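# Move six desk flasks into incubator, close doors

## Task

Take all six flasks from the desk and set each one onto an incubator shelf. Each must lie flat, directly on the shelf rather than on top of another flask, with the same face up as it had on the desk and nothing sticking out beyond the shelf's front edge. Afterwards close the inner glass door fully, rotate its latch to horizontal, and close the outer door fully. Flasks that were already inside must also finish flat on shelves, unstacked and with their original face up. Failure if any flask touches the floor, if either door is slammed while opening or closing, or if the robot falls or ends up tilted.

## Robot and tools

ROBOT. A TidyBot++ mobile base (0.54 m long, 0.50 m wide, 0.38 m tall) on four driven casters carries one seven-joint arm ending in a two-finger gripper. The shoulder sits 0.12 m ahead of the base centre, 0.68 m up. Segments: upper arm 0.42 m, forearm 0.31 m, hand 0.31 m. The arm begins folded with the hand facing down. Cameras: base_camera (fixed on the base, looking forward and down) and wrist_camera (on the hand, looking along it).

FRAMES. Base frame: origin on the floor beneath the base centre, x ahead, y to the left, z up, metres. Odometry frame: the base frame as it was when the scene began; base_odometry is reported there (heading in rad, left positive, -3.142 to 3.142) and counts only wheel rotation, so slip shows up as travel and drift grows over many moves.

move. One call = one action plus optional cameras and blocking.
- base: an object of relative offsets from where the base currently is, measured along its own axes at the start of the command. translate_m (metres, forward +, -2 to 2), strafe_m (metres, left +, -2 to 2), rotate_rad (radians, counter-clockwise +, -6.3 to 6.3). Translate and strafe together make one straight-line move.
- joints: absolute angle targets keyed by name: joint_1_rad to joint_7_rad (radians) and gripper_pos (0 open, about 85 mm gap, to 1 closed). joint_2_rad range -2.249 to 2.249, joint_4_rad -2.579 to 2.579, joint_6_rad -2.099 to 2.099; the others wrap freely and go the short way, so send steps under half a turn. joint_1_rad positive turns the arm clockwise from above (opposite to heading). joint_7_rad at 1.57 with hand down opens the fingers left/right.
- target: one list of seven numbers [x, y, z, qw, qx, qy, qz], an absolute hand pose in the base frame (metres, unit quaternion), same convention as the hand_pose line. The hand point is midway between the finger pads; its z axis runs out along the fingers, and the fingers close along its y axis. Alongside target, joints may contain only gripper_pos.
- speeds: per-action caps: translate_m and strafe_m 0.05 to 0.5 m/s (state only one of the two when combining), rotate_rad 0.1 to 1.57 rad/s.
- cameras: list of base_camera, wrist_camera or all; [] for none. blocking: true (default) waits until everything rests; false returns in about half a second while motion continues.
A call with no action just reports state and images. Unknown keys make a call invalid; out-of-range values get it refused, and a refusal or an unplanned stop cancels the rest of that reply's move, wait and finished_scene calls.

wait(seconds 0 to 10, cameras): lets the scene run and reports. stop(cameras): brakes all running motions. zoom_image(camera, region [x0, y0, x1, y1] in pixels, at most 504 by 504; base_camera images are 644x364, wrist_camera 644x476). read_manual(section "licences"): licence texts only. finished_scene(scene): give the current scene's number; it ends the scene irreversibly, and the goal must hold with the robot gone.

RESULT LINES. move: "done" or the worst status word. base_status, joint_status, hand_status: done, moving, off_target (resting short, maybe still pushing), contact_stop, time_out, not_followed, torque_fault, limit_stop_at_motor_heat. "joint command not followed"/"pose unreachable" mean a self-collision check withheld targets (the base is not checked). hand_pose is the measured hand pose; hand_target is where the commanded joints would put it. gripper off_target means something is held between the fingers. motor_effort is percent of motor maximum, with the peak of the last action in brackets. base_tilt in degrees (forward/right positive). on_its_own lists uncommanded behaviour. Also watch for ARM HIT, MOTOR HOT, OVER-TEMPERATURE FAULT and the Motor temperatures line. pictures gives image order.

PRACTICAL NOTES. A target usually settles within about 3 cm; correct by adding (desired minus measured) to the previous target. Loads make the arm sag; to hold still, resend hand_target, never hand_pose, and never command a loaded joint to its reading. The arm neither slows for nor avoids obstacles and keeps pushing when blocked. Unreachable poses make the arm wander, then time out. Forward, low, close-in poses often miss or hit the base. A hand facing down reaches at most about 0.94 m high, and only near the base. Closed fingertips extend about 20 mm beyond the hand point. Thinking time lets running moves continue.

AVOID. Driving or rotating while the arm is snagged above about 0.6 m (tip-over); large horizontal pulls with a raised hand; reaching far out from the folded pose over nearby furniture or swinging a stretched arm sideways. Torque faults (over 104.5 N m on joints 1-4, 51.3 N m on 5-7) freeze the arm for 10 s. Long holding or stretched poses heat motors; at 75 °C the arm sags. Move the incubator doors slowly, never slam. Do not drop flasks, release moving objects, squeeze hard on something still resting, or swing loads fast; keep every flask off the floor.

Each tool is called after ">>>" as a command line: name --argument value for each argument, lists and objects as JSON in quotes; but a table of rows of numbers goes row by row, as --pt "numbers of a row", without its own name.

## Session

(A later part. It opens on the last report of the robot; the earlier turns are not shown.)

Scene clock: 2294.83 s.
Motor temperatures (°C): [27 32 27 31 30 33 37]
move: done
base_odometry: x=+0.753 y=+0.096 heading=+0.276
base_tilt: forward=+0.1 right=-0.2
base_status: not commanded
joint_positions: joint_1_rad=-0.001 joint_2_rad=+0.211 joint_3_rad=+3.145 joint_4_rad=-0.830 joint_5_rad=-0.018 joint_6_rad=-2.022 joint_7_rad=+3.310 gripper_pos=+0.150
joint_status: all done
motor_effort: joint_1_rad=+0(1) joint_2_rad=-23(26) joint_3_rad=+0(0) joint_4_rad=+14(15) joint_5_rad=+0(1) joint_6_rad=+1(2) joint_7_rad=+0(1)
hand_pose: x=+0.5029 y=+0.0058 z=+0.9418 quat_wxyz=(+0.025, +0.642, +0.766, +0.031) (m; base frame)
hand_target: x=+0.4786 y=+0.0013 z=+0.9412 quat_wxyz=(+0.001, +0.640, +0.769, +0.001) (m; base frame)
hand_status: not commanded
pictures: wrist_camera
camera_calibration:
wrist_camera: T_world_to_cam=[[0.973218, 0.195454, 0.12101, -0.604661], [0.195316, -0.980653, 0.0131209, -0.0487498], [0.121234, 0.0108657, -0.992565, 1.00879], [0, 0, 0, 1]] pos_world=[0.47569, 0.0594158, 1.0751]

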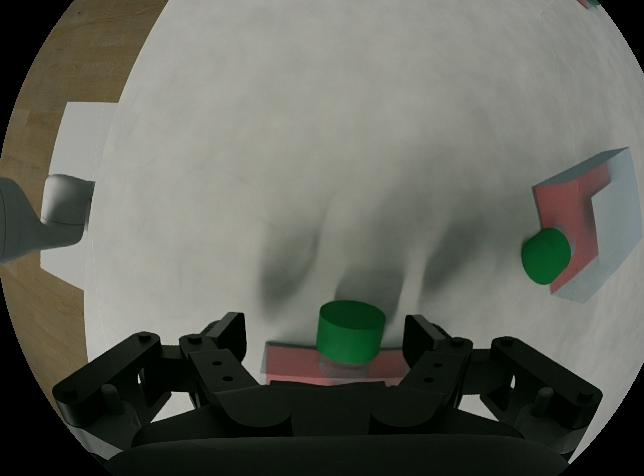

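>>> move --joints '{"joint_2_rad": 0.265, "joint_4_rad": -0.83}' --cameras '["wrist_camera"]'

>>> move --joints '{"gripper_pos": 0.8}' --cameras '["wrist_camera"]'

Scene clock: 2304.07 s.
Motor temperatures (°C): [27 32 27 31 30 33 37]
move: done
base_odometry: x=+0.753 y=+0.096 heading=+0.276
base_tilt: forward=+0.0 right=-0.2
base_status: not commanded
joint_positions: joint_1_rad=-0.001 joint_2_rad=+0.263 joint_3_rad=+3.145 joint_4_rad=-0.830 joint_5_rad=-0.018 joint_6_rad=-2.022 joint_7_rad=+3.310 gripper_pos=+0.150
joint_status: all done
motor_effort: joint_1_rad=+0(1) joint_2_rad=-26(27) joint_3_rad=+0(0) joint_4_rad=+14(15) joint_5_rad=-1(1) joint_6_rad=+1(1) joint_7_rad=+0(1)
hand_pose: x=+0.5158 y=+0.0058 z=+0.9216 quat_wxyz=(+0.005, +0.643, +0.766, +0.015) (m; base frame)
hand_target: x=+0.4923 y=+0.0013 z=+0.9210 quat_wxyz=(-0.020, +0.640, +0.768, -0.017) (m; base frame)
hand_status: not commanded
pictures: wrist_camera
camera_calibration:
wrist_camera: T_world_to_cam=[[0.978172, 0.195501, 0.0704193, -0.570659], [0.19578, -0.980643, 0.00298553, -0.0418949], [0.0696399, 0.0108664, -0.997513, 1.0183], [0, 0, 0, 1]] pos_world=[0.495491, 0.0594155, 1.05608]

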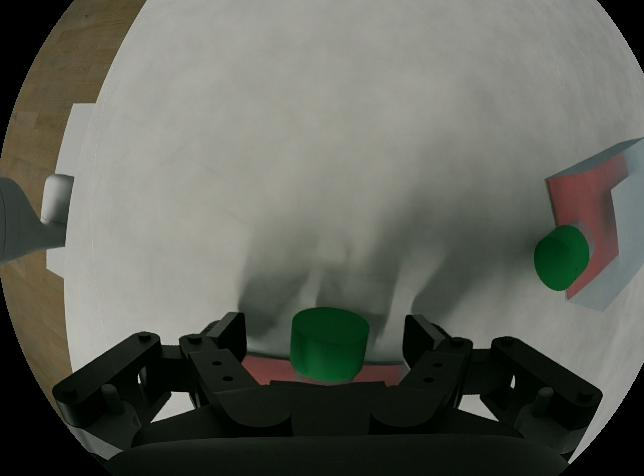

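Scene clock: 2304.97 s.
Motor temperatures (°C): [27 32 27 31 30 33 37]
move: off_target
base_odometry: x=+0.753 y=+0.096 heading=+0.276
base_tilt: forward=+0.0 right=-0.2
base_status: not commanded
joint_positions: joint_1_rad=-0.001 joint_2_rad=+0.258 joint_3_rad=+3.145 joint_4_rad=-0.829 joint_5_rad=-0.018 joint_6_rad=-2.025 joint_7_rad=+3.310 gripper_pos=+0.682
joint_status: gripper_pos off_target (ended at +0.682, target +0.800)
motor_effort: joint_1_rad=+0(1) joint_2_rad=-23(26) joint_3_rad=+0(1) joint_4_rad=+13(14) joint_5_rad=-1(2) joint_6_rad=+1(2) joint_7_rad=-1(1)
hand_pose: x=+0.5138 y=+0.0058 z=+0.9235 quat_wxyz=(+0.006, +0.643, +0.766, +0.015) (m; base frame)
hand_target: x=+0.4923 y=+0.0013 z=+0.9210 quat_wxyz=(-0.020, +0.640, +0.768, -0.017) (m; base frame)
hand_status: not commanded
pictures: wrist_camera
camera_calibration:
wrist_camera: T_world_to_cam=[[0.978061, 0.195492, 0.0719681, -0.57013], [0.195759, -0.980646, 0.00339675, -0.041874], [0.0712393, 0.0107662, -0.997401, 1.01955], [0, 0, 0, 1]] pos_world=[0.493187, 0.0594158, 1.05807]

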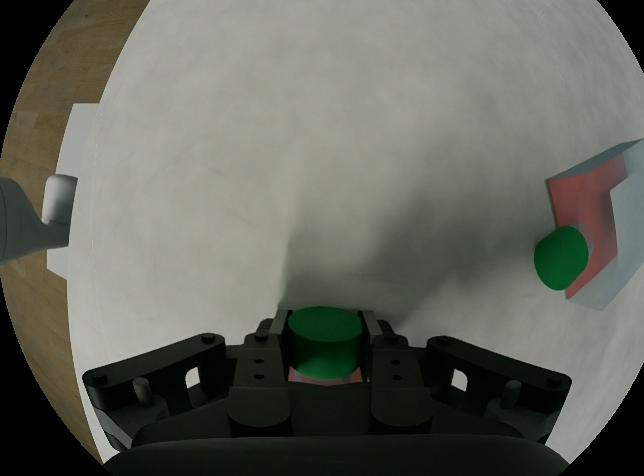

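>>> move --joints '{"joint_2_rad": 0.20, "joint_4_rad": -0.83}' --cameras '[]'

>>> move --base '{"translate_m": -0.025, "strafe_m": -0.06}' --speeds '{"translate_m": 0.15}' --joints '{"joint_2_rad": 0.09, "joint_4_rad": -0.93}' --cameras '[]'

>>> move --joints '{"joint_7_rad": 4.772}' --cameras '["wrist_camera"]'

>>> move --joints '{"joint_2_rad": 0.09, "joint_4_rad": -1.02}' --cameras '[]'

>>> move --joints '{"joint_2_rad": 0.09, "joint_4_rad": -1.05}' --cameras '[]'

>>> move --joints '{"gripper_pos": 0.35}' --cameras '["wrist_camera"]'

Scene clock: 2328.10 s.
Motor temperatures (°C): [27 32 27 31 30 33 37]
move: done
base_odometry: x=+0.753 y=+0.096 heading=+0.276
base_tilt: forward=+0.1 right=-0.2
base_status: not commanded
joint_positions: joint_1_rad=-0.001 joint_2_rad=+0.219 joint_3_rad=+3.145 joint_4_rad=-0.829 joint_5_rad=-0.018 joint_6_rad=-2.025 joint_7_rad=+3.310 gripper_pos=+0.682
joint_status: all done
motor_effort: joint_1_rad=-1(1) joint_2_rad=-24(28) joint_3_rad=+0(0) joint_4_rad=+15(15) joint_5_rad=+0(1) joint_6_rad=+1(1) joint_7_rad=+0(1)
hand_pose: x=+0.5038 y=+0.0058 z=+0.9390 quat_wxyz=(+0.021, +0.642, +0.766, +0.028) (m; base frame)
hand_target: x=+0.4760 y=+0.0013 z=+0.9447 quat_wxyz=(+0.005, +0.640, +0.769, +0.004) (m; base frame)
hand_status: not commanded
pictures: none
No camera images: "cameras" was empty.

Scene clock: 2329.23 s.
Motor temperatures (°C): [27 32 27 31 30 33 37]
move: done
base_odometry: x=+0.745 y=+0.031 heading=+0.276
base_tilt: forward=+0.0 right=-0.2
base_status: done
joint_positions: joint_1_rad=-0.001 joint_2_rad=+0.094 joint_3_rad=+3.145 joint_4_rad=-0.914 joint_5_rad=-0.018 joint_6_rad=-2.027 joint_7_rad=+3.310 gripper_pos=+0.682
joint_status: all done
motor_effort: joint_1_rad=+0(2) joint_2_rad=-19(27) joint_3_rad=+0(1) joint_4_rad=+15(16) joint_5_rad=+0(1) joint_6_rad=+1(2) joint_7_rad=+0(1)
hand_pose: x=+0.4573 y=+0.0058 z=+0.9588 quat_wxyz=(+0.035, +0.642, +0.765, +0.040) (m; base frame)
hand_target: x=+0.4317 y=+0.0013 z=+0.9542 quat_wxyz=(+0.009, +0.640, +0.769, +0.007) (m; base frame)
hand_status: not commanded
pictures: none
No camera images: "cameras" was empty.

Scene clock: 2331.27 s.
Motor temperatures (°C): [27 32 27 31 30 33 37]
move: done
base_odometry: x=+0.745 y=+0.031 heading=+0.276
base_tilt: forward=+0.0 right=-0.2
base_status: not commanded
joint_positions: joint_1_rad=-0.001 joint_2_rad=+0.094 joint_3_rad=+3.145 joint_4_rad=-0.914 joint_5_rad=-0.018 joint_6_rad=-2.027 joint_7_rad=+4.717 gripper_pos=+0.682
joint_status: all done
motor_effort: joint_1_rad=+0(1) joint_2_rad=-19(20) joint_3_rad=+0(0) joint_4_rad=+15(15) joint_5_rad=-1(1) joint_6_rad=+1(2) joint_7_rad=+0(1)
hand_pose: x=+0.4573 y=+0.0058 z=+0.9588 quat_wxyz=(+0.053, -0.005, +0.999, +0.008) (m; base frame)
hand_target: x=+0.4317 y=+0.0013 z=+0.9542 quat_wxyz=(+0.011, -0.030, +0.999, +0.000) (m; base frame)
hand_status: not commanded
pictures: wrist_camera
camera_calibration:
wrist_camera: T_world_to_cam=[[-0.0390018, 0.997823, 0.0531834, -0.0390765], [0.992349, 0.0324385, 0.119125, -0.512107], [0.117141, 0.0574226, -0.991454, 1.03181], [0, 0, 0, 1]] pos_world=[0.385799, -0.00364546, 1.08607]

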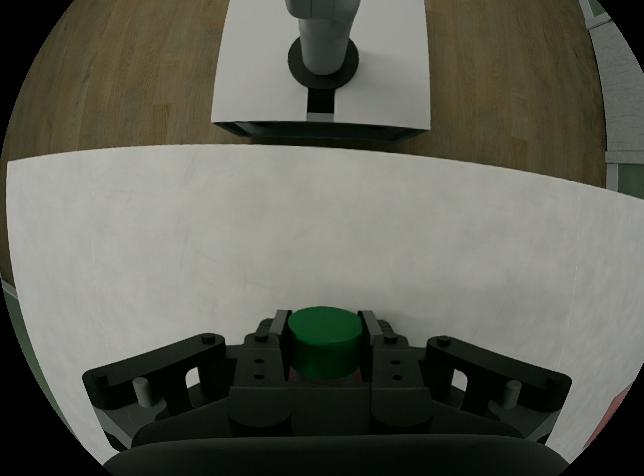

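Scene clock: 2332.13 s.
Motor temperatures (°C): [27 32 27 31 30 33 37]
move: done
base_odometry: x=+0.745 y=+0.031 heading=+0.276
base_tilt: forward=+0.1 right=-0.1
base_status: not commanded
joint_positions: joint_1_rad=-0.001 joint_2_rad=+0.094 joint_3_rad=+3.145 joint_4_rad=-1.006 joint_5_rad=-0.018 joint_6_rad=-2.028 joint_7_rad=+4.717 gripper_pos=+0.682
joint_status: all done
motor_effort: joint_1_rad=-1(1) joint_2_rad=-19(20) joint_3_rad=+0(0) joint_4_rad=+15(16) joint_5_rad=+0(1) joint_6_rad=+0(1) joint_7_rad=+0(1)
hand_pose: x=+0.4431 y=+0.0058 z=+0.9322 quat_wxyz=(+0.007, -0.005, +1.000, +0.008) (m; base frame)
hand_target: x=+0.4174 y=+0.0013 z=+0.9301 quat_wxyz=(-0.034, -0.030, +0.999, +0.001) (m; base frame)
hand_status: not commanded
pictures: none
No camera images: "cameras" was empty.

Scene clock: 2332.77 s.
Motor temperatures (°C): [27 32 27 31 30 33 37]
move: done
base_odometry: x=+0.745 y=+0.031 heading=+0.276
base_tilt: forward=+0.0 right=-0.2
base_status: not commanded
joint_positions: joint_1_rad=-0.001 joint_2_rad=+0.094 joint_3_rad=+3.145 joint_4_rad=-1.035 joint_5_rad=-0.018 joint_6_rad=-2.028 joint_7_rad=+4.717 gripper_pos=+0.682
joint_status: all done
motor_effort: joint_1_rad=+0(1) joint_2_rad=-18(20) joint_3_rad=+0(0) joint_4_rad=+13(16) joint_5_rad=+0(1) joint_6_rad=+0(0) joint_7_rad=+0(1)
hand_pose: x=+0.4379 y=+0.0058 z=+0.9239 quat_wxyz=(-0.008, -0.005, +1.000, +0.008) (m; base frame)
hand_target: x=+0.4122 y=+0.0013 z=+0.9223 quat_wxyz=(-0.049, -0.030, +0.998, +0.001) (m; base frame)
hand_status: not commanded
pictures: none
No camera images: "cameras" was empty.

Scene clock: 2333.57 s.
Motor temperatures (°C): [27 32 27 31 30 33 37]
move: done
base_odometry: x=+0.745 y=+0.031 heading=+0.276
base_tilt: forward=-0.1 right=-0.2
base_status: not commanded
joint_positions: joint_1_rad=-0.001 joint_2_rad=+0.094 joint_3_rad=+3.145 joint_4_rad=-1.035 joint_5_rad=-0.018 joint_6_rad=-2.028 joint_7_rad=+4.717 gripper_pos=+0.350
joint_status: all done
motor_effort: joint_1_rad=-1(1) joint_2_rad=-19(19) joint_3_rad=+0(0) joint_4_rad=+14(15) joint_5_rad=+0(1) joint_6_rad=+0(0) joint_7_rad=+0(1)
hand_pose: x=+0.4379 y=+0.0058 z=+0.9239 quat_wxyz=(-0.008, -0.005, +1.000, +0.008) (m; base frame)
hand_target: x=+0.4122 y=+0.0013 z=+0.9223 quat_wxyz=(-0.049, -0.030, +0.998, +0.001) (m; base frame)
hand_status: not commanded
pictures: wrist_camera
camera_calibration:
wrist_camera: T_world_to_cam=[[-0.0323939, 0.997808, 0.0577017, -0.0450742], [0.99947, 0.0325301, -0.0014229, -0.380509], [-0.00329682, 0.057625, -0.998333, 1.05856], [0, 0, 0, 1]] pos_world=[0.382337, -0.00364617, 1.05885]

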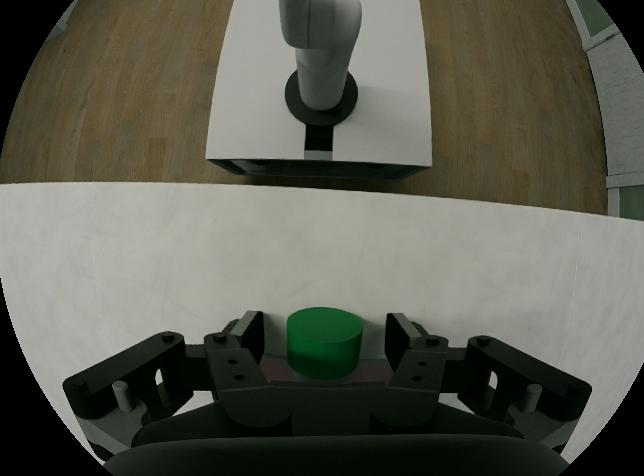

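>>> move --base '{"translate_m": -0.15}' --speeds '{"translate_m": 0.2}' --cameras '[]'

>>> move --joints '{"joint_2_rad": -0.16, "joint_4_rad": -1.02}' --cameras '[]'

>>> move --joints '{"joint_2_rad": -0.155, "joint_4_rad": -1.3, "joint_6_rad": -0.777}' --cameras '[]'

>>> move --base '{"translate_m": -0.16}' --speeds '{"translate_m": 0.2}' --joints '{"joint_2_rad": -0.06, "joint_4_rad": -1.3, "joint_6_rad": -0.86, "gripper_pos": 0.3}' --cameras '[]'

>>> move --joints '{"joint_2_rad": -0.06, "joint_4_rad": -1.715, "joint_6_rad": -0.38}' --cameras '[]'

>>> move --base '{"translate_m": 0.07, "strafe_m": 0.004}' --speeds '{"translate_m": 0.1}' --cameras '["wrist_camera"]'

Scene clock: 2347.07 s.
Motor temperatures (°C): [27 32 27 31 30 33 37]
move: done
base_odometry: x=+0.601 y=-0.010 heading=+0.276
base_tilt: forward=+0.0 right=-0.2
base_status: done
joint_positions: joint_1_rad=-0.001 joint_2_rad=+0.091 joint_3_rad=+3.145 joint_4_rad=-1.035 joint_5_rad=-0.018 joint_6_rad=-2.028 joint_7_rad=+4.717 gripper_pos=+0.350
joint_status: not commanded
motor_effort: joint_1_rad=+0(1) joint_2_rad=-18(23) joint_3_rad=+0(1) joint_4_rad=+14(15) joint_5_rad=-1(1) joint_6_rad=+0(1) joint_7_rad=+0(1)
hand_pose: x=+0.4373 y=+0.0058 z=+0.9247 quat_wxyz=(-0.006, -0.005, +1.000, +0.008) (m; base frame)
hand_target: x=+0.4122 y=+0.0013 z=+0.9223 quat_wxyz=(-0.049, -0.030, +0.998, +0.001) (m; base frame)
hand_status: not commanded
pictures: none
No camera images: "cameras" was empty.

Scene clock: 2348.37 s.
Motor temperatures (°C): [27 32 27 31 30 33 37]
move: done
base_odometry: x=+0.601 y=-0.010 heading=+0.276
base_tilt: forward=+0.0 right=-0.2
base_status: not commanded
joint_positions: joint_1_rad=-0.001 joint_2_rad=-0.162 joint_3_rad=+3.145 joint_4_rad=-1.032 joint_5_rad=-0.018 joint_6_rad=-2.028 joint_7_rad=+4.717 gripper_pos=+0.350
joint_status: all done
motor_effort: joint_1_rad=+0(1) joint_2_rad=-7(21) joint_3_rad=+0(0) joint_4_rad=+13(15) joint_5_rad=-1(1) joint_6_rad=+2(3) joint_7_rad=+0(1)
hand_pose: x=+0.3666 y=+0.0058 z=+0.9975 quat_wxyz=(+0.121, -0.006, +0.993, +0.008) (m; base frame)
hand_target: x=+0.3467 y=+0.0013 z=+0.9962 quat_wxyz=(+0.091, -0.030, +0.995, -0.003) (m; base frame)
hand_status: not commanded
pictures: none
No camera images: "cameras" was empty.

Scene clock: 2350.43 s.
Motor temperatures (°C): [27 32 27 31 30 33 37]
move: done
base_odometry: x=+0.601 y=-0.010 heading=+0.276
base_tilt: forward=+0.0 right=-0.2
base_status: not commanded
joint_positions: joint_1_rad=-0.001 joint_2_rad=-0.161 joint_3_rad=+3.145 joint_4_rad=-1.280 joint_5_rad=-0.018 joint_6_rad=-0.861 joint_7_rad=+4.717 gripper_pos=+0.350
joint_status: all done
motor_effort: joint_1_rad=+0(1) joint_2_rad=-14(16) joint_3_rad=+0(0) joint_4_rad=+20(20) joint_5_rad=-1(1) joint_6_rad=+8(9) joint_7_rad=-1(1)
hand_pose: x=+0.6199 y=+0.0044 z=+1.1109 quat_wxyz=(+0.549, +0.000, +0.836, +0.008) (m; base frame)
hand_target: x=+0.6326 y=+0.0013 z=+1.1203 quat_wxyz=(+0.572, -0.024, +0.819, -0.017) (m; base frame)
hand_status: not commanded
pictures: none
No camera images: "cameras" was empty.

Scene clock: 2352.00 s.
Motor temperatures (°C): [27 32 27 31 30 33 37]
move: done
base_odometry: x=+0.447 y=-0.054 heading=+0.276
base_tilt: forward=+0.0 right=-0.2
base_status: done
joint_positions: joint_1_rad=-0.001 joint_2_rad=-0.062 joint_3_rad=+3.145 joint_4_rad=-1.286 joint_5_rad=-0.018 joint_6_rad=-0.860 joint_7_rad=+4.717 gripper_pos=+0.300
joint_status: all done
motor_effort: joint_1_rad=+0(1) joint_2_rad=-18(22) joint_3_rad=+0(0) joint_4_rad=+20(21) joint_5_rad=+0(1) joint_6_rad=+8(9) joint_7_rad=+0(1)
hand_pose: x=+0.6598 y=+0.0044 z=+1.0554 quat_wxyz=(+0.504, +0.001, +0.864, +0.007) (m; base frame)
hand_target: x=+0.6598 y=+0.0013 z=+1.0468 quat_wxyz=(+0.497, -0.026, +0.867, -0.015) (m; base frame)
hand_status: not commanded
pictures: none
No camera images: "cameras" was empty.

Scene clock: 2353.93 s.
Motor temperatures (°C): [27 32 27 31 30 33 37]
move: done
base_odometry: x=+0.447 y=-0.054 heading=+0.276
base_tilt: forward=+0.0 right=-0.2
base_status: not commanded
joint_positions: joint_1_rad=-0.001 joint_2_rad=-0.061 joint_3_rad=+3.145 joint_4_rad=-1.695 joint_5_rad=-0.018 joint_6_rad=-0.462 joint_7_rad=+4.717 gripper_pos=+0.300
joint_status: all done
motor_effort: joint_1_rad=+0(1) joint_2_rad=-19(22) joint_3_rad=+0(0) joint_4_rad=+20(22) joint_5_rad=+0(1) joint_6_rad=+8(9) joint_7_rad=+0(1)
hand_pose: x=+0.6762 y=+0.0026 z=+0.9257 quat_wxyz=(+0.499, +0.004, +0.867, +0.006) (m; base frame)
hand_target: x=+0.6854 y=+0.0013 z=+0.9360 quat_wxyz=(+0.525, -0.025, +0.850, -0.016) (m; base frame)
hand_status: not commanded
pictures: none
No camera images: "cameras" was empty.

Scene clock: 2355.20 s.
Motor temperatures (°C): [27 32 27 31 30 33 37]
move: done
base_odometry: x=+0.513 y=-0.031 heading=+0.276
base_tilt: forward=+0.0 right=-0.2
base_status: done
joint_positions: joint_1_rad=-0.001 joint_2_rad=-0.058 joint_3_rad=+3.145 joint_4_rad=-1.696 joint_5_rad=-0.018 joint_6_rad=-0.459 joint_7_rad=+4.717 gripper_pos=+0.300
joint_status: not commanded
motor_effort: joint_1_rad=+0(1) joint_2_rad=-20(22) joint_3_rad=+0(1) joint_4_rad=+21(21) joint_5_rad=-1(1) joint_6_rad=+8(8) joint_7_rad=+0(1)
hand_pose: x=+0.6776 y=+0.0026 z=+0.9245 quat_wxyz=(+0.499, +0.004, +0.867, +0.006) (m; base frame)
hand_target: x=+0.6854 y=+0.0013 z=+0.9360 quat_wxyz=(+0.525, -0.025, +0.850, -0.016) (m; base frame)
hand_status: not commanded
pictures: wrist_camera
camera_calibration:
wrist_camera: T_world_to_cam=[[-0.0458843, 0.998829, 0.0153677, 0.014207], [0.490565, 0.00912911, 0.871357, -1.08185], [0.870196, 0.0475205, -0.490409, -0.00132708], [0, 0, 0, 1]] pos_world=[0.532523, -0.00425099, 0.941807]

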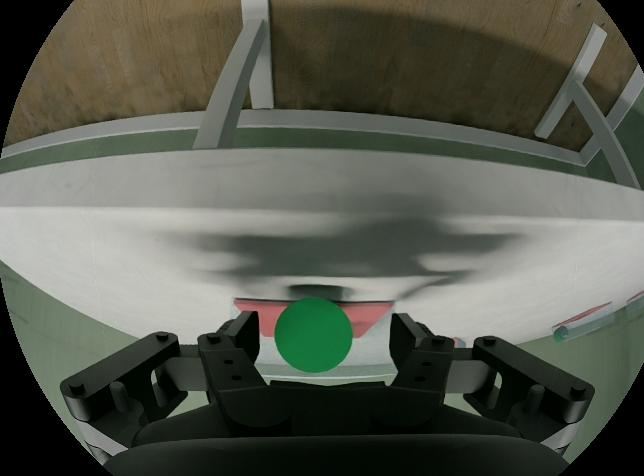

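>>> move --base '{"translate_m": -0.003, "strafe_m": -0.004}' --speeds '{"strafe_m": 0.05}' --cameras '[]'

>>> move --joints '{"gripper_pos": 0.8}' --cameras '["wrist_camera"]'

>>> move --joints '{"joint_2_rad": -0.097, "joint_4_rad": -1.515, "joint_6_rad": -0.73}' --cameras '["wrist_camera"]'

>>> move --base '{"translate_m": -0.38}' --speeds '{"translate_m": 0.35}' --cameras '[]'

>>> move --base '{"translate_m": -0.36, "strafe_m": -0.577, "rotate_rad": -1.6}' --speeds '{"rotate_rad": 0.8}' --cameras '["base_camera"]'

>>> move --joints '{"joint_2_rad": -0.01, "joint_4_rad": -2.085, "joint_6_rad": 0.05}' --base '{"translate_m": 0.15}' --speeds '{"translate_m": 0.15}' --cameras '["base_camera", "wrist_camera"]'

Scene clock: 2408.40 s.
Motor temperatures (°C): [27 32 27 31 30 33 37]
move: done
base_odometry: x=+0.511 y=-0.035 heading=+0.276
base_tilt: forward=+0.1 right=-0.2
base_status: done
joint_positions: joint_1_rad=-0.001 joint_2_rad=-0.058 joint_3_rad=+3.144 joint_4_rad=-1.696 joint_5_rad=-0.018 joint_6_rad=-0.459 joint_7_rad=+4.717 gripper_pos=+0.300
joint_status: not commanded
motor_effort: joint_1_rad=+0(3) joint_2_rad=-19(22) joint_3_rad=+0(3) joint_4_rad=+20(21) joint_5_rad=-1(1) joint_6_rad=+8(8) joint_7_rad=+0(1)
hand_pose: x=+0.6775 y=+0.0026 z=+0.9246 quat_wxyz=(+0.499, +0.004, +0.866, +0.006) (m; base frame)
hand_target: x=+0.6854 y=+0.0013 z=+0.9360 quat_wxyz=(+0.525, -0.025, +0.850, -0.016) (m; base frame)
hand_status: not commanded
pictures: none
No camera images: "cameras" was empty.

Scene clock: 2409.23 s.
Motor temperatures (°C): [27 32 27 31 30 33 37]
move: off_target
base_odometry: x=+0.511 y=-0.035 heading=+0.276
base_tilt: forward=+0.0 right=-0.2
base_status: not commanded
joint_positions: joint_1_rad=-0.001 joint_2_rad=-0.058 joint_3_rad=+3.144 joint_4_rad=-1.696 joint_5_rad=-0.018 joint_6_rad=-0.457 joint_7_rad=+4.717 gripper_pos=+0.687
joint_status: gripper_pos off_target (ended at +0.687, target +0.800)
motor_effort: joint_1_rad=-1(1) joint_2_rad=-20(20) joint_3_rad=+0(0) joint_4_rad=+20(21) joint_5_rad=-1(1) joint_6_rad=+8(8) joint_7_rad=+0(1)
hand_pose: x=+0.6777 y=+0.0026 z=+0.9250 quat_wxyz=(+0.500, +0.004, +0.866, +0.006) (m; base frame)
hand_target: x=+0.6854 y=+0.0013 z=+0.9360 quat_wxyz=(+0.525, -0.025, +0.850, -0.016) (m; base frame)
hand_status: not commanded
pictures: wrist_camera
camera_calibration:
wrist_camera: T_world_to_cam=[[-0.0458204, 0.998833, 0.015248, 0.0142858], [0.489158, 0.00912558, 0.872147, -1.08215], [0.870991, 0.0474208, -0.489006, -0.00301705], [0, 0, 0, 1]] pos_world=[0.532625, -0.00425076, 0.942101]

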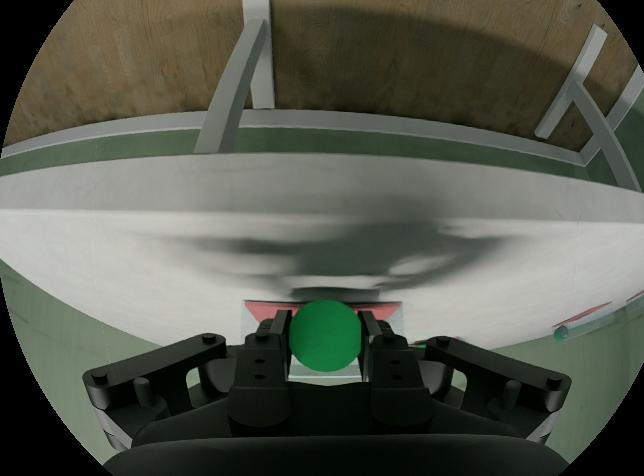

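Scene clock: 2410.43 s.
Motor temperatures (°C): [27 32 27 31 30 33 37]
move: done
base_odometry: x=+0.511 y=-0.035 heading=+0.276
base_tilt: forward=+0.0 right=-0.2
base_status: not commanded
joint_positions: joint_1_rad=-0.001 joint_2_rad=-0.079 joint_3_rad=+3.144 joint_4_rad=-1.537 joint_5_rad=-0.018 joint_6_rad=-0.651 joint_7_rad=+4.717 gripper_pos=+0.687
joint_status: all done
motor_effort: joint_1_rad=+0(1) joint_2_rad=-20(22) joint_3_rad=+0(0) joint_4_rad=+22(23) joint_5_rad=-1(1) joint_6_rad=+9(10) joint_7_rad=+0(1)
hand_pose: x=+0.6655 y=+0.0035 z=+0.9774 quat_wxyz=(+0.494, +0.003, +0.870, +0.007) (m; base frame)
hand_target: x=+0.6498 y=+0.0013 z=+0.9786 quat_wxyz=(+0.476, -0.026, +0.879, -0.014) (m; base frame)
hand_status: not commanded
pictures: wrist_camera
camera_calibration:
wrist_camera: T_world_to_cam=[[-0.0491968, 0.998663, 0.0158858, 0.0136415], [0.500787, 0.0109025, 0.865502, -1.12311], [0.864172, 0.0505353, -0.500653, 0.0491651], [0, 0, 0, 1]] pos_world=[0.52062, -0.00386324, 0.996448]

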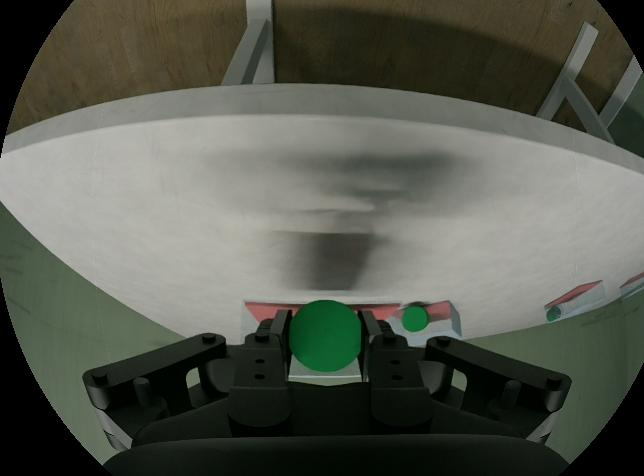

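Scene clock: 2412.60 s.
Motor temperatures (°C): [27 32 27 31 30 33 37]
move: done
base_odometry: x=+0.146 y=-0.139 heading=+0.276
base_tilt: forward=+0.0 right=-0.2
base_status: done
joint_positions: joint_1_rad=-0.001 joint_2_rad=-0.087 joint_3_rad=+3.144 joint_4_rad=-1.537 joint_5_rad=-0.018 joint_6_rad=-0.655 joint_7_rad=+4.717 gripper_pos=+0.687
joint_status: not commanded
motor_effort: joint_1_rad=+0(1) joint_2_rad=-19(24) joint_3_rad=+0(1) joint_4_rad=+22(23) joint_5_rad=+0(1) joint_6_rad=+9(9) joint_7_rad=+0(1)
hand_pose: x=+0.6624 y=+0.0035 z=+0.9807 quat_wxyz=(+0.496, +0.003, +0.869, +0.007) (m; base frame)
hand_target: x=+0.6498 y=+0.0013 z=+0.9786 quat_wxyz=(+0.476, -0.026, +0.879, -0.014) (m; base frame)
hand_status: not commanded
pictures: none
No camera images: "cameras" was empty.

Scene clock: 2415.63 s.
Motor temperatures (°C): [27 32 27 31 30 33 37]
move: done
base_odometry: x=-0.043 y=-0.792 heading=-1.324
base_tilt: forward=+0.1 right=-0.2
base_status: done
joint_positions: joint_1_rad=-0.002 joint_2_rad=-0.087 joint_3_rad=+3.141 joint_4_rad=-1.537 joint_5_rad=-0.018 joint_6_rad=-0.655 joint_7_rad=+4.717 gripper_pos=+0.687
joint_status: not commanded
motor_effort: joint_1_rad=+0(3) joint_2_rad=-19(22) joint_3_rad=+0(4) joint_4_rad=+21(22) joint_5_rad=-1(2) joint_6_rad=+9(9) joint_7_rad=+0(1)
hand_pose: x=+0.6623 y=+0.0062 z=+0.9806 quat_wxyz=(+0.495, +0.001, +0.869, +0.008) (m; base frame)
hand_target: x=+0.6498 y=+0.0013 z=+0.9786 quat_wxyz=(+0.476, -0.026, +0.879, -0.014) (m; base frame)
hand_status: not commanded
pictures: base_camera

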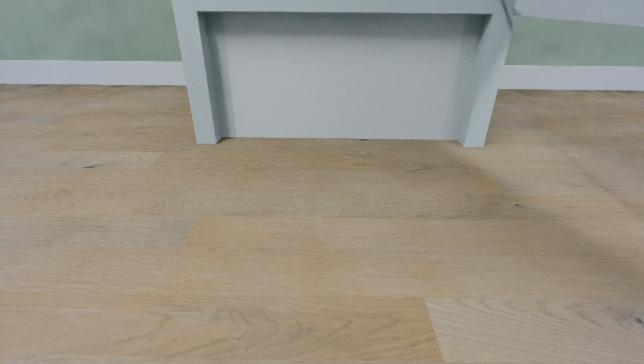

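Scene clock: 2417.80 s.
Motor temperatures (°C): [27 32 27 31 30 33 37]
move: done
base_odometry: x=-0.007 y=-0.938 heading=-1.324
base_tilt: forward=+0.1 right=-0.2
base_status: done
joint_positions: joint_1_rad=-0.002 joint_2_rad=-0.006 joint_3_rad=+3.141 joint_4_rad=-2.070 joint_5_rad=-0.018 joint_6_rad=-0.038 joint_7_rad=+4.717 gripper_pos=+0.687
joint_status: all done
motor_effort: joint_1_rad=+0(1) joint_2_rad=-20(25) joint_3_rad=+0(1) joint_4_rad=+19(22) joint_5_rad=+0(1) joint_6_rad=+9(9) joint_7_rad=+0(1)
hand_pose: x=+0.6619 y=+0.0030 z=+0.7960 quat_wxyz=(+0.497, +0.005, +0.868, +0.004) (m; base frame)
hand_target: x=+0.6698 y=+0.0013 z=+0.8141 quat_wxyz=(+0.530, -0.025, +0.848, -0.016) (m; base frame)
hand_status: not commanded
pictures: base_camera, wrist_camera
camera_calibration:
wrist_camera: T_world_to_cam=[[-0.0432117, 0.998977, 0.0132999, 0.0149506], [0.495195, 0.00985439, 0.868726, -0.963194], [0.867706, 0.0441251, -0.495115, -0.0452756], [0, 0, 0, 1]] pos_world=[0.516901, -0.00344579, 0.814136]

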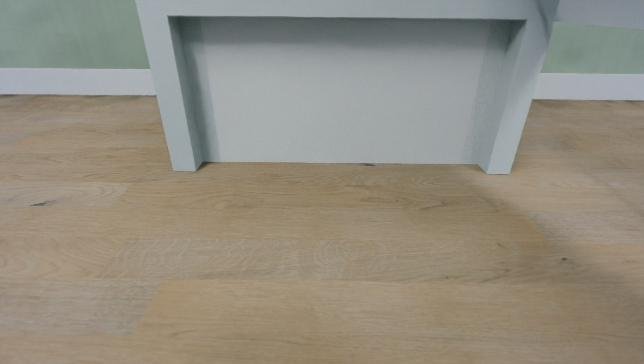

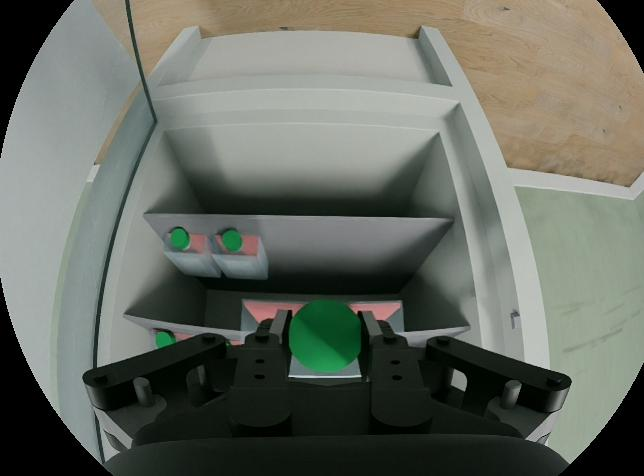

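>>> move --base '{"translate_m": 0.27, "strafe_m": 0.012, "rotate_rad": 0.007}' --speeds '{"translate_m": 0.2}' --cameras '["base_camera", "wrist_camera"]'

Scene clock: 2452.00 s.
Motor temperatures (°C): [27 32 27 31 30 33 37]
move: done
base_odometry: x=+0.071 y=-1.197 heading=-1.316
base_tilt: forward=+0.0 right=-0.2
base_status: done
joint_positions: joint_1_rad=-0.002 joint_2_rad=-0.004 joint_3_rad=+3.141 joint_4_rad=-2.072 joint_5_rad=-0.018 joint_6_rad=-0.033 joint_7_rad=+4.717 gripper_pos=+0.687
joint_status: not commanded
motor_effort: joint_1_rad=+0(3) joint_2_rad=-20(23) joint_3_rad=+0(3) joint_4_rad=+19(21) joint_5_rad=+0(1) joint_6_rad=+9(9) joint_7_rad=+0(1)
hand_pose: x=+0.6620 y=+0.0031 z=+0.7950 quat_wxyz=(+0.497, +0.005, +0.868, +0.004) (m; base frame)
hand_target: x=+0.6698 y=+0.0013 z=+0.8141 quat_wxyz=(+0.530, -0.025, +0.848, -0.016) (m; base frame)
hand_status: not commanded
pictures: base_camera, wrist_camera
camera_calibration:
wrist_camera: T_world_to_cam=[[-0.0433556, 0.998972, 0.0132383, 0.0149946], [0.494683, 0.00995319, 0.869016, -0.96226], [0.867991, 0.0442255, -0.494606, -0.0464743], [0, 0, 0, 1]] pos_world=[0.517003, -0.00334633, 0.813034]

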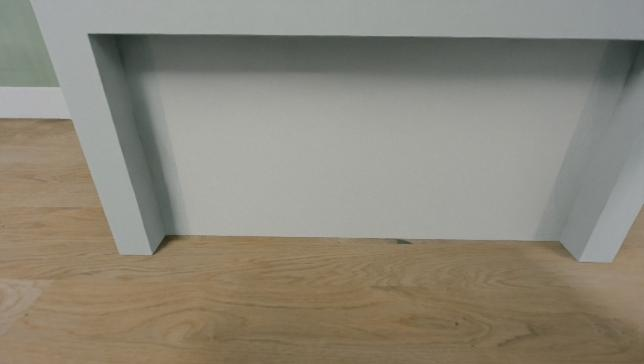

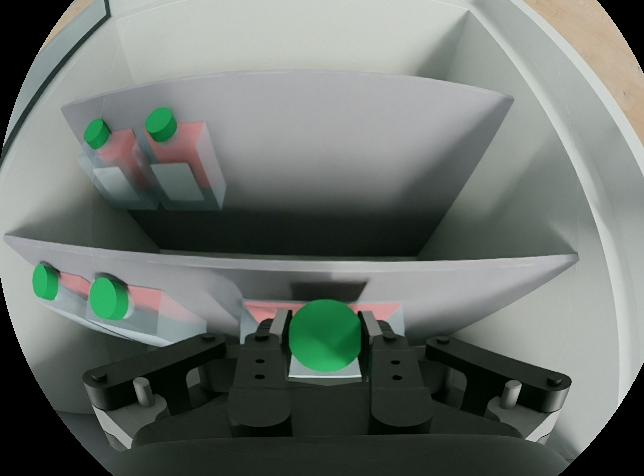

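>>> move --base '{"translate_m": 0.087}' --speeds '{"translate_m": 0.1}' --cameras '[]'

>>> move --joints '{"joint_2_rad": 0.015, "joint_4_rad": -2.125, "joint_6_rad": 0.095}' --cameras '["wrist_camera"]'

>>> move --joints '{"joint_2_rad": 0.03, "joint_4_rad": -2.15, "joint_6_rad": 0.13}' --cameras '["wrist_camera"]'

Scene clock: 2469.27 s.
Motor temperatures (°C): [27 32 27 31 30 33 37]
move: done
base_odometry: x=+0.093 y=-1.281 heading=-1.316
base_tilt: forward=+0.0 right=-0.2
base_status: done
joint_positions: joint_1_rad=-0.002 joint_2_rad=-0.003 joint_3_rad=+3.141 joint_4_rad=-2.074 joint_5_rad=-0.018 joint_6_rad=-0.032 joint_7_rad=+4.717 gripper_pos=+0.687
joint_status: not commanded
motor_effort: joint_1_rad=+0(1) joint_2_rad=-21(23) joint_3_rad=+0(0) joint_4_rad=+19(21) joint_5_rad=+0(1) joint_6_rad=+9(9) joint_7_rad=+0(1)
hand_pose: x=+0.6620 y=+0.0031 z=+0.7939 quat_wxyz=(+0.496, +0.005, +0.868, +0.004) (m; base frame)
hand_target: x=+0.6698 y=+0.0013 z=+0.8141 quat_wxyz=(+0.530, -0.025, +0.848, -0.016) (m; base frame)
hand_status: not commanded
pictures: none
No camera images: "cameras" was empty.

Scene clock: 2470.20 s.
Motor temperatures (°C): [27 32 27 31 30 33 37]
move: done
base_odometry: x=+0.093 y=-1.281 heading=-1.316
base_tilt: forward=+0.0 right=-0.2
base_status: not commanded
joint_positions: joint_1_rad=-0.002 joint_2_rad=+0.011 joint_3_rad=+3.141 joint_4_rad=-2.113 joint_5_rad=-0.018 joint_6_rad=+0.017 joint_7_rad=+4.717 gripper_pos=+0.687
joint_status: all done
motor_effort: joint_1_rad=+0(1) joint_2_rad=-20(22) joint_3_rad=+0(0) joint_4_rad=+19(21) joint_5_rad=+0(1) joint_6_rad=+9(10) joint_7_rad=+0(1)
hand_pose: x=+0.6585 y=+0.0028 z=+0.7779 quat_wxyz=(+0.494, +0.005, +0.869, +0.004) (m; base frame)
hand_target: x=+0.6670 y=+0.0013 z=+0.7909 quat_wxyz=(+0.521, -0.025, +0.853, -0.016) (m; base frame)
hand_status: not commanded
pictures: wrist_camera
camera_calibration:
wrist_camera: T_world_to_cam=[[-0.0424958, 0.999011, 0.0130636, 0.0149551], [0.500334, 0.00996184, 0.865775, -0.946918], [0.864789, 0.0433279, -0.500263, -0.0453029], [0, 0, 0, 1]] pos_world=[0.513589, -0.00354436, 0.796959]

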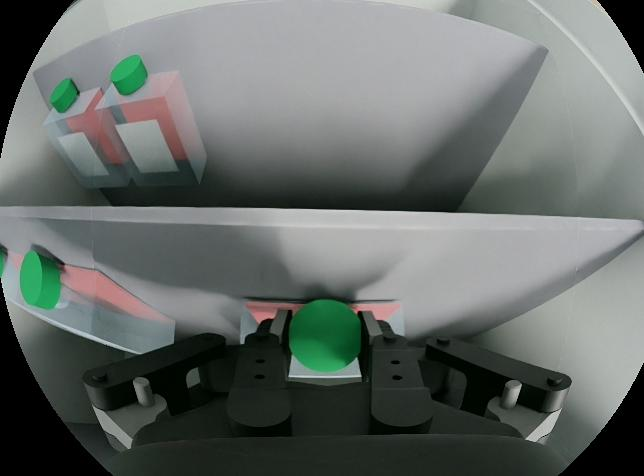

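Scene clock: 2470.83 s.
Motor temperatures (°C): [27 32 27 31 30 33 37]
move: done
base_odometry: x=+0.093 y=-1.281 heading=-1.316
base_tilt: forward=+0.1 right=-0.2
base_status: not commanded
joint_positions: joint_1_rad=-0.002 joint_2_rad=+0.016 joint_3_rad=+3.141 joint_4_rad=-2.132 joint_5_rad=-0.018 joint_6_rad=+0.056 joint_7_rad=+4.717 gripper_pos=+0.687
joint_status: all done
motor_effort: joint_1_rad=+0(1) joint_2_rad=-19(21) joint_3_rad=+0(0) joint_4_rad=+18(19) joint_5_rad=+0(1) joint_6_rad=+8(9) joint_7_rad=+1(1)
hand_pose: x=+0.6591 y=+0.0025 z=+0.7759 quat_wxyz=(+0.501, +0.005, +0.865, +0.004) (m; base frame)
hand_target: x=+0.6657 y=+0.0013 z=+0.7790 quat_wxyz=(+0.519, -0.025, +0.854, -0.015) (m; base frame)
hand_status: not commanded
pictures: wrist_camera
camera_calibration:
wrist_camera: T_world_to_cam=[[-0.0420903, 0.999041, 0.0120316, 0.0158378], [0.486411, 0.00997101, 0.873673, -0.942462], [0.872716, 0.0426255, -0.486364, -0.0629325], [0, 0, 0, 1]] pos_world=[0.514012, -0.00374283, 0.792605]

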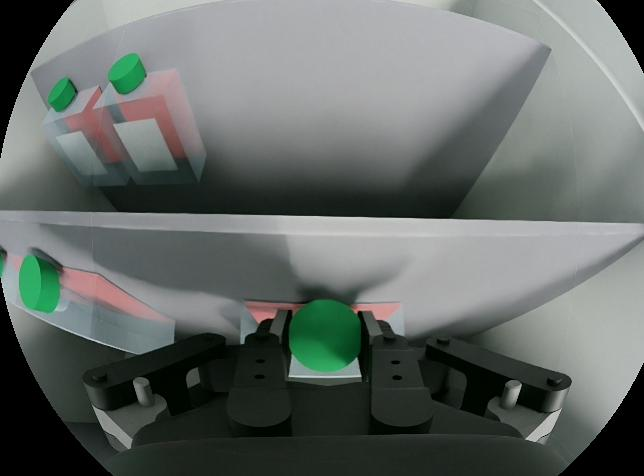

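>>> move --joints '{"joint_2_rad": 0.01, "joint_4_rad": -2.125, "joint_6_rad": 0.13}' --cameras '[]'

>>> move --joints '{"gripper_pos": 0.5}' --cameras '["wrist_camera"]'

>>> move --base '{"translate_m": -0.07}' --speeds '{"translate_m": 0.08}' --cameras '["wrist_camera"]'

>>> move --base '{"translate_m": -0.42}' --speeds '{"translate_m": 0.4}' --joints '{"gripper_pos": 0.3}' --cameras '["wrist_camera"]'

Scene clock: 2484.23 s.
Motor temperatures (°C): [27 32 27 30 30 33 37]
move: done
base_odometry: x=+0.093 y=-1.281 heading=-1.316
base_tilt: forward=+0.0 right=-0.2
base_status: not commanded
joint_positions: joint_1_rad=-0.002 joint_2_rad=+0.016 joint_3_rad=+3.141 joint_4_rad=-2.131 joint_5_rad=-0.018 joint_6_rad=+0.056 joint_7_rad=+4.717 gripper_pos=+0.687
joint_status: all done
motor_effort: joint_1_rad=+0(1) joint_2_rad=-21(21) joint_3_rad=+0(0) joint_4_rad=+19(19) joint_5_rad=-1(1) joint_6_rad=+9(9) joint_7_rad=+0(1)
hand_pose: x=+0.6596 y=+0.0025 z=+0.7768 quat_wxyz=(+0.502, +0.005, +0.865, +0.004) (m; base frame)
hand_target: x=+0.6712 y=+0.0013 z=+0.8035 quat_wxyz=(+0.538, -0.025, +0.842, -0.016) (m; base frame)
hand_status: not commanded
pictures: none
No camera images: "cameras" was empty.

Scene clock: 2484.93 s.
Motor temperatures (°C): [27 32 27 30 30 33 37]
move: done
base_odometry: x=+0.093 y=-1.281 heading=-1.316
base_tilt: forward=+0.0 right=-0.2
base_status: not commanded
joint_positions: joint_1_rad=-0.002 joint_2_rad=+0.016 joint_3_rad=+3.141 joint_4_rad=-2.131 joint_5_rad=-0.018 joint_6_rad=+0.057 joint_7_rad=+4.717 gripper_pos=+0.500
joint_status: all done
motor_effort: joint_1_rad=+0(1) joint_2_rad=-20(21) joint_3_rad=+0(0) joint_4_rad=+18(19) joint_5_rad=+0(1) joint_6_rad=+8(9) joint_7_rad=+0(1)
hand_pose: x=+0.6597 y=+0.0025 z=+0.7769 quat_wxyz=(+0.502, +0.005, +0.865, +0.004) (m; base frame)
hand_target: x=+0.6712 y=+0.0013 z=+0.8035 quat_wxyz=(+0.538, -0.025, +0.842, -0.016) (m; base frame)
hand_status: not commanded
pictures: wrist_camera
camera_calibration:
wrist_camera: T_world_to_cam=[[-0.0421126, 0.999041, 0.0119544, 0.0159192], [0.484805, 0.00997099, 0.874566, -0.943145], [0.873608, 0.0426258, -0.48476, -0.0646786], [0, 0, 0, 1]] pos_world=[0.514415, -0.00374283, 0.793299]

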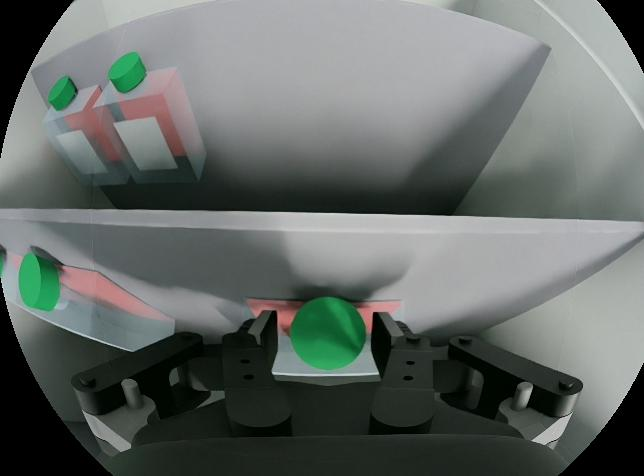

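Scene clock: 2486.37 s.
Motor temperatures (°C): [27 32 27 30 30 33 37]
move: done
base_odometry: x=+0.075 y=-1.213 heading=-1.317
base_tilt: forward=+0.0 right=-0.2
base_status: done
joint_positions: joint_1_rad=-0.002 joint_2_rad=+0.015 joint_3_rad=+3.141 joint_4_rad=-2.131 joint_5_rad=-0.018 joint_6_rad=+0.057 joint_7_rad=+4.717 gripper_pos=+0.500
joint_status: not commanded
motor_effort: joint_1_rad=+0(1) joint_2_rad=-20(23) joint_3_rad=+0(0) joint_4_rad=+18(19) joint_5_rad=-1(1) joint_6_rad=+8(9) joint_7_rad=+0(1)
hand_pose: x=+0.6596 y=+0.0025 z=+0.7773 quat_wxyz=(+0.502, +0.005, +0.865, +0.004) (m; base frame)
hand_target: x=+0.6712 y=+0.0013 z=+0.8035 quat_wxyz=(+0.538, -0.025, +0.842, -0.016) (m; base frame)
hand_status: not commanded
pictures: wrist_camera
camera_calibration:
wrist_camera: T_world_to_cam=[[-0.0421221, 0.999041, 0.0119204, 0.0159475], [0.484099, 0.00997094, 0.874957, -0.943353], [0.873999, 0.0426256, -0.484055, -0.0652963], [0, 0, 0, 1]] pos_world=[0.514417, -0.00374283, 0.793596]

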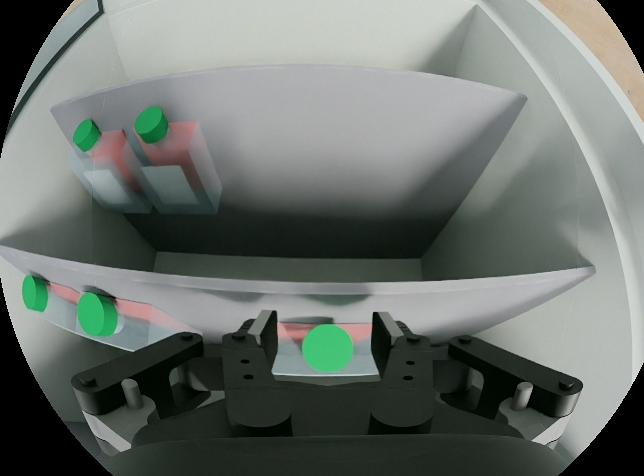

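Scene clock: 2488.77 s.
Motor temperatures (°C): [27 32 27 30 30 33 37]
move: done
base_odometry: x=-0.030 y=-0.807 heading=-1.316
base_tilt: forward=+0.0 right=-0.2
base_status: done
joint_positions: joint_1_rad=-0.002 joint_2_rad=+0.014 joint_3_rad=+3.141 joint_4_rad=-2.131 joint_5_rad=-0.018 joint_6_rad=+0.057 joint_7_rad=+4.717 gripper_pos=+0.300
joint_status: all done
motor_effort: joint_1_rad=+0(3) joint_2_rad=-19(23) joint_3_rad=+0(2) joint_4_rad=+18(19) joint_5_rad=-1(1) joint_6_rad=+8(9) joint_7_rad=-1(1)
hand_pose: x=+0.6595 y=+0.0025 z=+0.7780 quat_wxyz=(+0.503, +0.005, +0.864, +0.004) (m; base frame)
hand_target: x=+0.6712 y=+0.0013 z=+0.8035 quat_wxyz=(+0.538, -0.025, +0.842, -0.016) (m; base frame)
hand_status: not commanded
pictures: wrist_camera
camera_calibration:
wrist_camera: T_world_to_cam=[[-0.0420538, 0.999046, 0.0118097, 0.015986], [0.482806, 0.009972, 0.87567, -0.943593], [0.874717, 0.042527, -0.482765, -0.0662774], [0, 0, 0, 1]] pos_world=[0.514219, -0.00374262, 0.794091]

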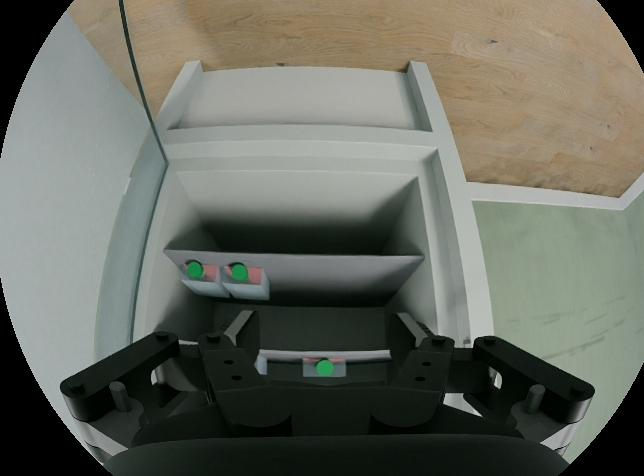

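>>> move --base '{"translate_m": -0.367, "strafe_m": 0.828, "rotate_rad": 1.592}' --speeds '{"rotate_rad": 1.0}' --joints '{"joint_1_rad": -0.54, "joint_2_rad": -0.097, "joint_4_rad": -1.515, "joint_6_rad": -0.73, "gripper_pos": 0.3}' --cameras '["base_camera", "wrist_camera"]'

Scene clock: 2570.37 s.
Motor temperatures (°C): [27 32 27 31 30 33 37]
move: done
base_odometry: x=+0.679 y=-0.243 heading=+0.277
base_tilt: forward=+0.1 right=-0.2
base_status: done
joint_positions: joint_1_rad=-0.530 joint_2_rad=-0.084 joint_3_rad=+3.144 joint_4_rad=-1.534 joint_5_rad=-0.018 joint_6_rad=-0.647 joint_7_rad=+4.717 gripper_pos=+0.300
joint_status: all done
motor_effort: joint_1_rad=+0(5) joint_2_rad=-19(24) joint_3_rad=+0(4) joint_4_rad=+20(22) joint_5_rad=+0(1) joint_6_rad=+8(9) joint_7_rad=+0(1)
hand_pose: x=+0.5886 y=+0.2787 z=+0.9827 quat_wxyz=(+0.480, -0.224, +0.837, +0.137) (m; base frame)
hand_target: x=+0.5736 y=+0.2741 z=+0.9786 quat_wxyz=(+0.463, -0.260, +0.840, +0.113) (m; base frame)
hand_status: not commanded
pictures: base_camera, wrist_camera
camera_calibration:
wrist_camera: T_world_to_cam=[[-0.546667, 0.83721, 0.0152849, 0.0733637], [0.418037, 0.257055, 0.871302, -1.11788], [0.725534, 0.482702, -0.490508, 0.0554825], [0, 0, 0, 1]] pos_world=[0.467167, 0.199155, 1.00011]

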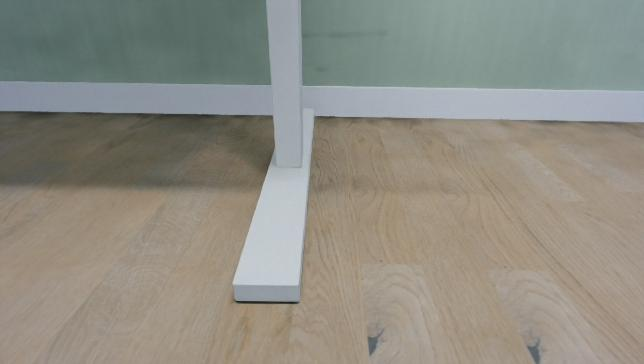

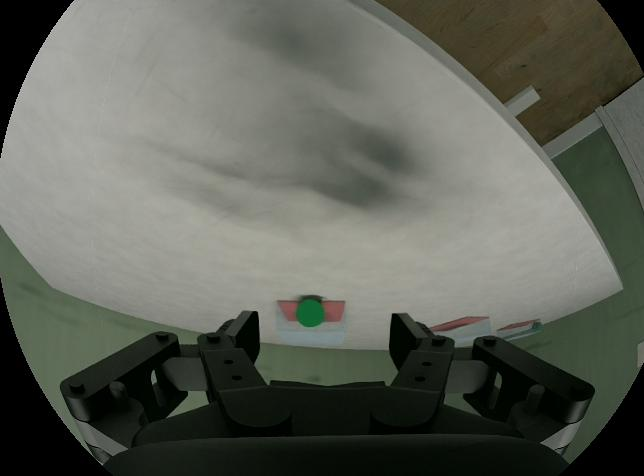

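>>> move --base '{"translate_m": 0.121, "strafe_m": 0.054}' --speeds '{"translate_m": 0.2}' --cameras '[]'

>>> move --joints '{"joint_2_rad": -0.06, "joint_4_rad": -1.715, "joint_6_rad": -0.38}' --cameras '["wrist_camera"]'

Scene clock: 2596.33 s.
Motor temperatures (°C): [27 32 27 31 30 33 37]
move: done
base_odometry: x=+0.780 y=-0.158 heading=+0.277
base_tilt: forward=+0.0 right=-0.2
base_status: done
joint_positions: joint_1_rad=-0.530 joint_2_rad=-0.090 joint_3_rad=+3.144 joint_4_rad=-1.533 joint_5_rad=-0.018 joint_6_rad=-0.650 joint_7_rad=+4.717 gripper_pos=+0.300
joint_status: not commanded
motor_effort: joint_1_rad=+0(1) joint_2_rad=-19(23) joint_3_rad=+0(1) joint_4_rad=+20(21) joint_5_rad=+0(2) joint_6_rad=+8(9) joint_7_rad=+0(1)
hand_pose: x=+0.5867 y=+0.2776 z=+0.9858 quat_wxyz=(+0.481, -0.224, +0.836, +0.138) (m; base frame)
hand_target: x=+0.5736 y=+0.2741 z=+0.9786 quat_wxyz=(+0.463, -0.260, +0.840, +0.113) (m; base frame)
hand_status: not commanded
pictures: none
No camera images: "cameras" was empty.

Scene clock: 2597.53 s.
Motor temperatures (°C): [27 32 27 31 30 33 37]
move: done
base_odometry: x=+0.780 y=-0.158 heading=+0.277
base_tilt: forward=+0.0 right=-0.2
base_status: not commanded
joint_positions: joint_1_rad=-0.530 joint_2_rad=-0.066 joint_3_rad=+3.144 joint_4_rad=-1.699 joint_5_rad=-0.018 joint_6_rad=-0.462 joint_7_rad=+4.717 gripper_pos=+0.300
joint_status: all done
motor_effort: joint_1_rad=+0(1) joint_2_rad=-19(21) joint_3_rad=+0(0) joint_4_rad=+21(22) joint_5_rad=-1(1) joint_6_rad=+8(9) joint_7_rad=-1(1)
hand_pose: x=+0.5974 y=+0.2828 z=+0.9265 quat_wxyz=(+0.481, -0.222, +0.837, +0.137) (m; base frame)
hand_target: x=+0.6041 y=+0.2923 z=+0.9360 quat_wxyz=(+0.510, -0.251, +0.813, +0.125) (m; base frame)
hand_status: not commanded
pictures: wrist_camera
camera_calibration:
wrist_camera: T_world_to_cam=[[-0.543902, 0.839011, 0.0152224, 0.0734184], [0.417102, 0.254563, 0.872481, -1.07338], [0.728146, 0.480893, -0.48841, 0.0166057], [0, 0, 0, 1]] pos_world=[0.475551, 0.203659, 0.943499]

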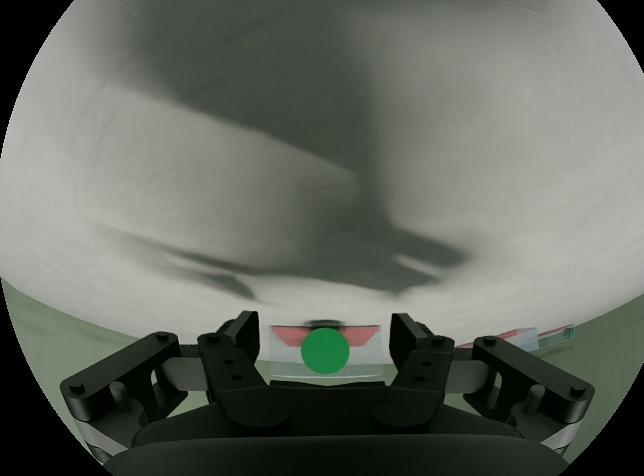

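>>> move --base '{"translate_m": 0.059, "strafe_m": 0.0345}' --speeds '{"translate_m": 0.1}' --cameras '["wrist_camera"]'

>>> move --joints '{"gripper_pos": 0.8}' --cameras '["wrist_camera"]'

Scene clock: 2606.57 s.
Motor temperatures (°C): [27 32 27 31 30 33 37]
move: done
base_odometry: x=+0.828 y=-0.109 heading=+0.277
base_tilt: forward=+0.0 right=-0.2
base_status: done
joint_positions: joint_1_rad=-0.530 joint_2_rad=-0.058 joint_3_rad=+3.144 joint_4_rad=-1.699 joint_5_rad=-0.018 joint_6_rad=-0.457 joint_7_rad=+4.717 gripper_pos=+0.300
joint_status: not commanded
motor_effort: joint_1_rad=+0(1) joint_2_rad=-19(22) joint_3_rad=+0(0) joint_4_rad=+21(22) joint_5_rad=+0(1) joint_6_rad=+8(9) joint_7_rad=-1(1)
hand_pose: x=+0.5995 y=+0.2840 z=+0.9232 quat_wxyz=(+0.479, -0.223, +0.838, +0.136) (m; base frame)
hand_target: x=+0.6041 y=+0.2923 z=+0.9360 quat_wxyz=(+0.510, -0.251, +0.813, +0.125) (m; base frame)
hand_status: not commanded
pictures: wrist_camera
camera_calibration:
wrist_camera: T_world_to_cam=[[-0.543775, 0.839089, 0.0154415, 0.0733676], [0.42001, 0.256168, 0.870614, -1.07213], [0.726567, 0.479904, -0.491724, 0.0171454], [0, 0, 0, 1]] pos_world=[0.477745, 0.204856, 0.940712]

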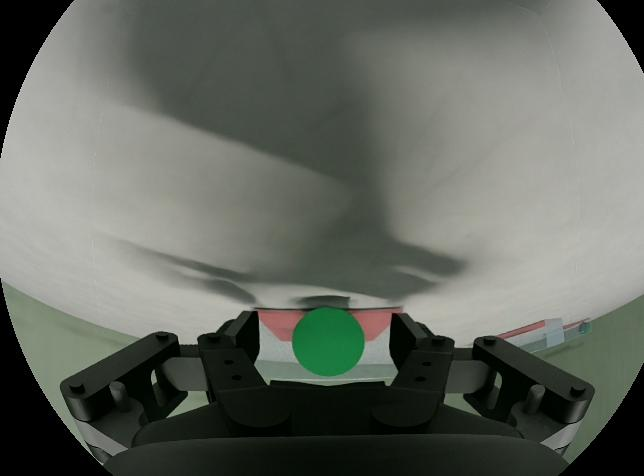

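Scene clock: 2607.40 s.
Motor temperatures (°C): [27 32 27 31 30 33 37]
move: off_target
base_odometry: x=+0.828 y=-0.109 heading=+0.277
base_tilt: forward=+0.0 right=-0.2
base_status: not commanded
joint_positions: joint_1_rad=-0.530 joint_2_rad=-0.058 joint_3_rad=+3.144 joint_4_rad=-1.699 joint_5_rad=-0.018 joint_6_rad=-0.456 joint_7_rad=+4.717 gripper_pos=+0.693
joint_status: gripper_pos off_target (ended at +0.693, target +0.800)
motor_effort: joint_1_rad=+0(1) joint_2_rad=-19(21) joint_3_rad=+0(0) joint_4_rad=+21(21) joint_5_rad=+0(1) joint_6_rad=+8(8) joint_7_rad=+1(1)
hand_pose: x=+0.5997 y=+0.2841 z=+0.9235 quat_wxyz=(+0.480, -0.223, +0.838, +0.136) (m; base frame)
hand_target: x=+0.6041 y=+0.2923 z=+0.9360 quat_wxyz=(+0.510, -0.251, +0.813, +0.125) (m; base frame)
hand_status: not commanded
pictures: wrist_camera
camera_calibration:
wrist_camera: T_world_to_cam=[[-0.543791, 0.839081, 0.0152956, 0.0735361], [0.419001, 0.255664, 0.871248, -1.07242], [0.727138, 0.480186, -0.490604, 0.0156625], [0, 0, 0, 1]] pos_world=[0.477947, 0.204957, 0.940908]

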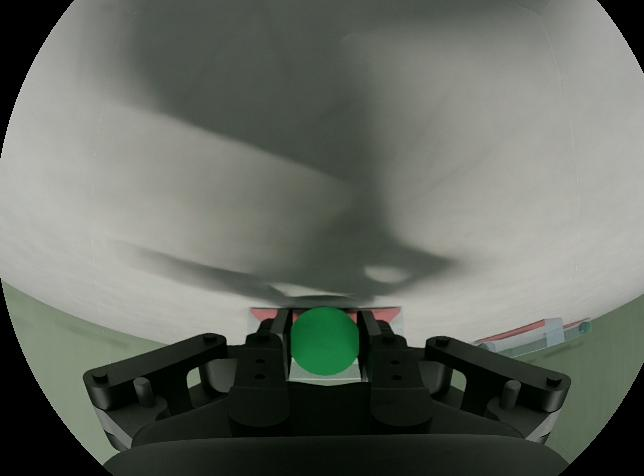

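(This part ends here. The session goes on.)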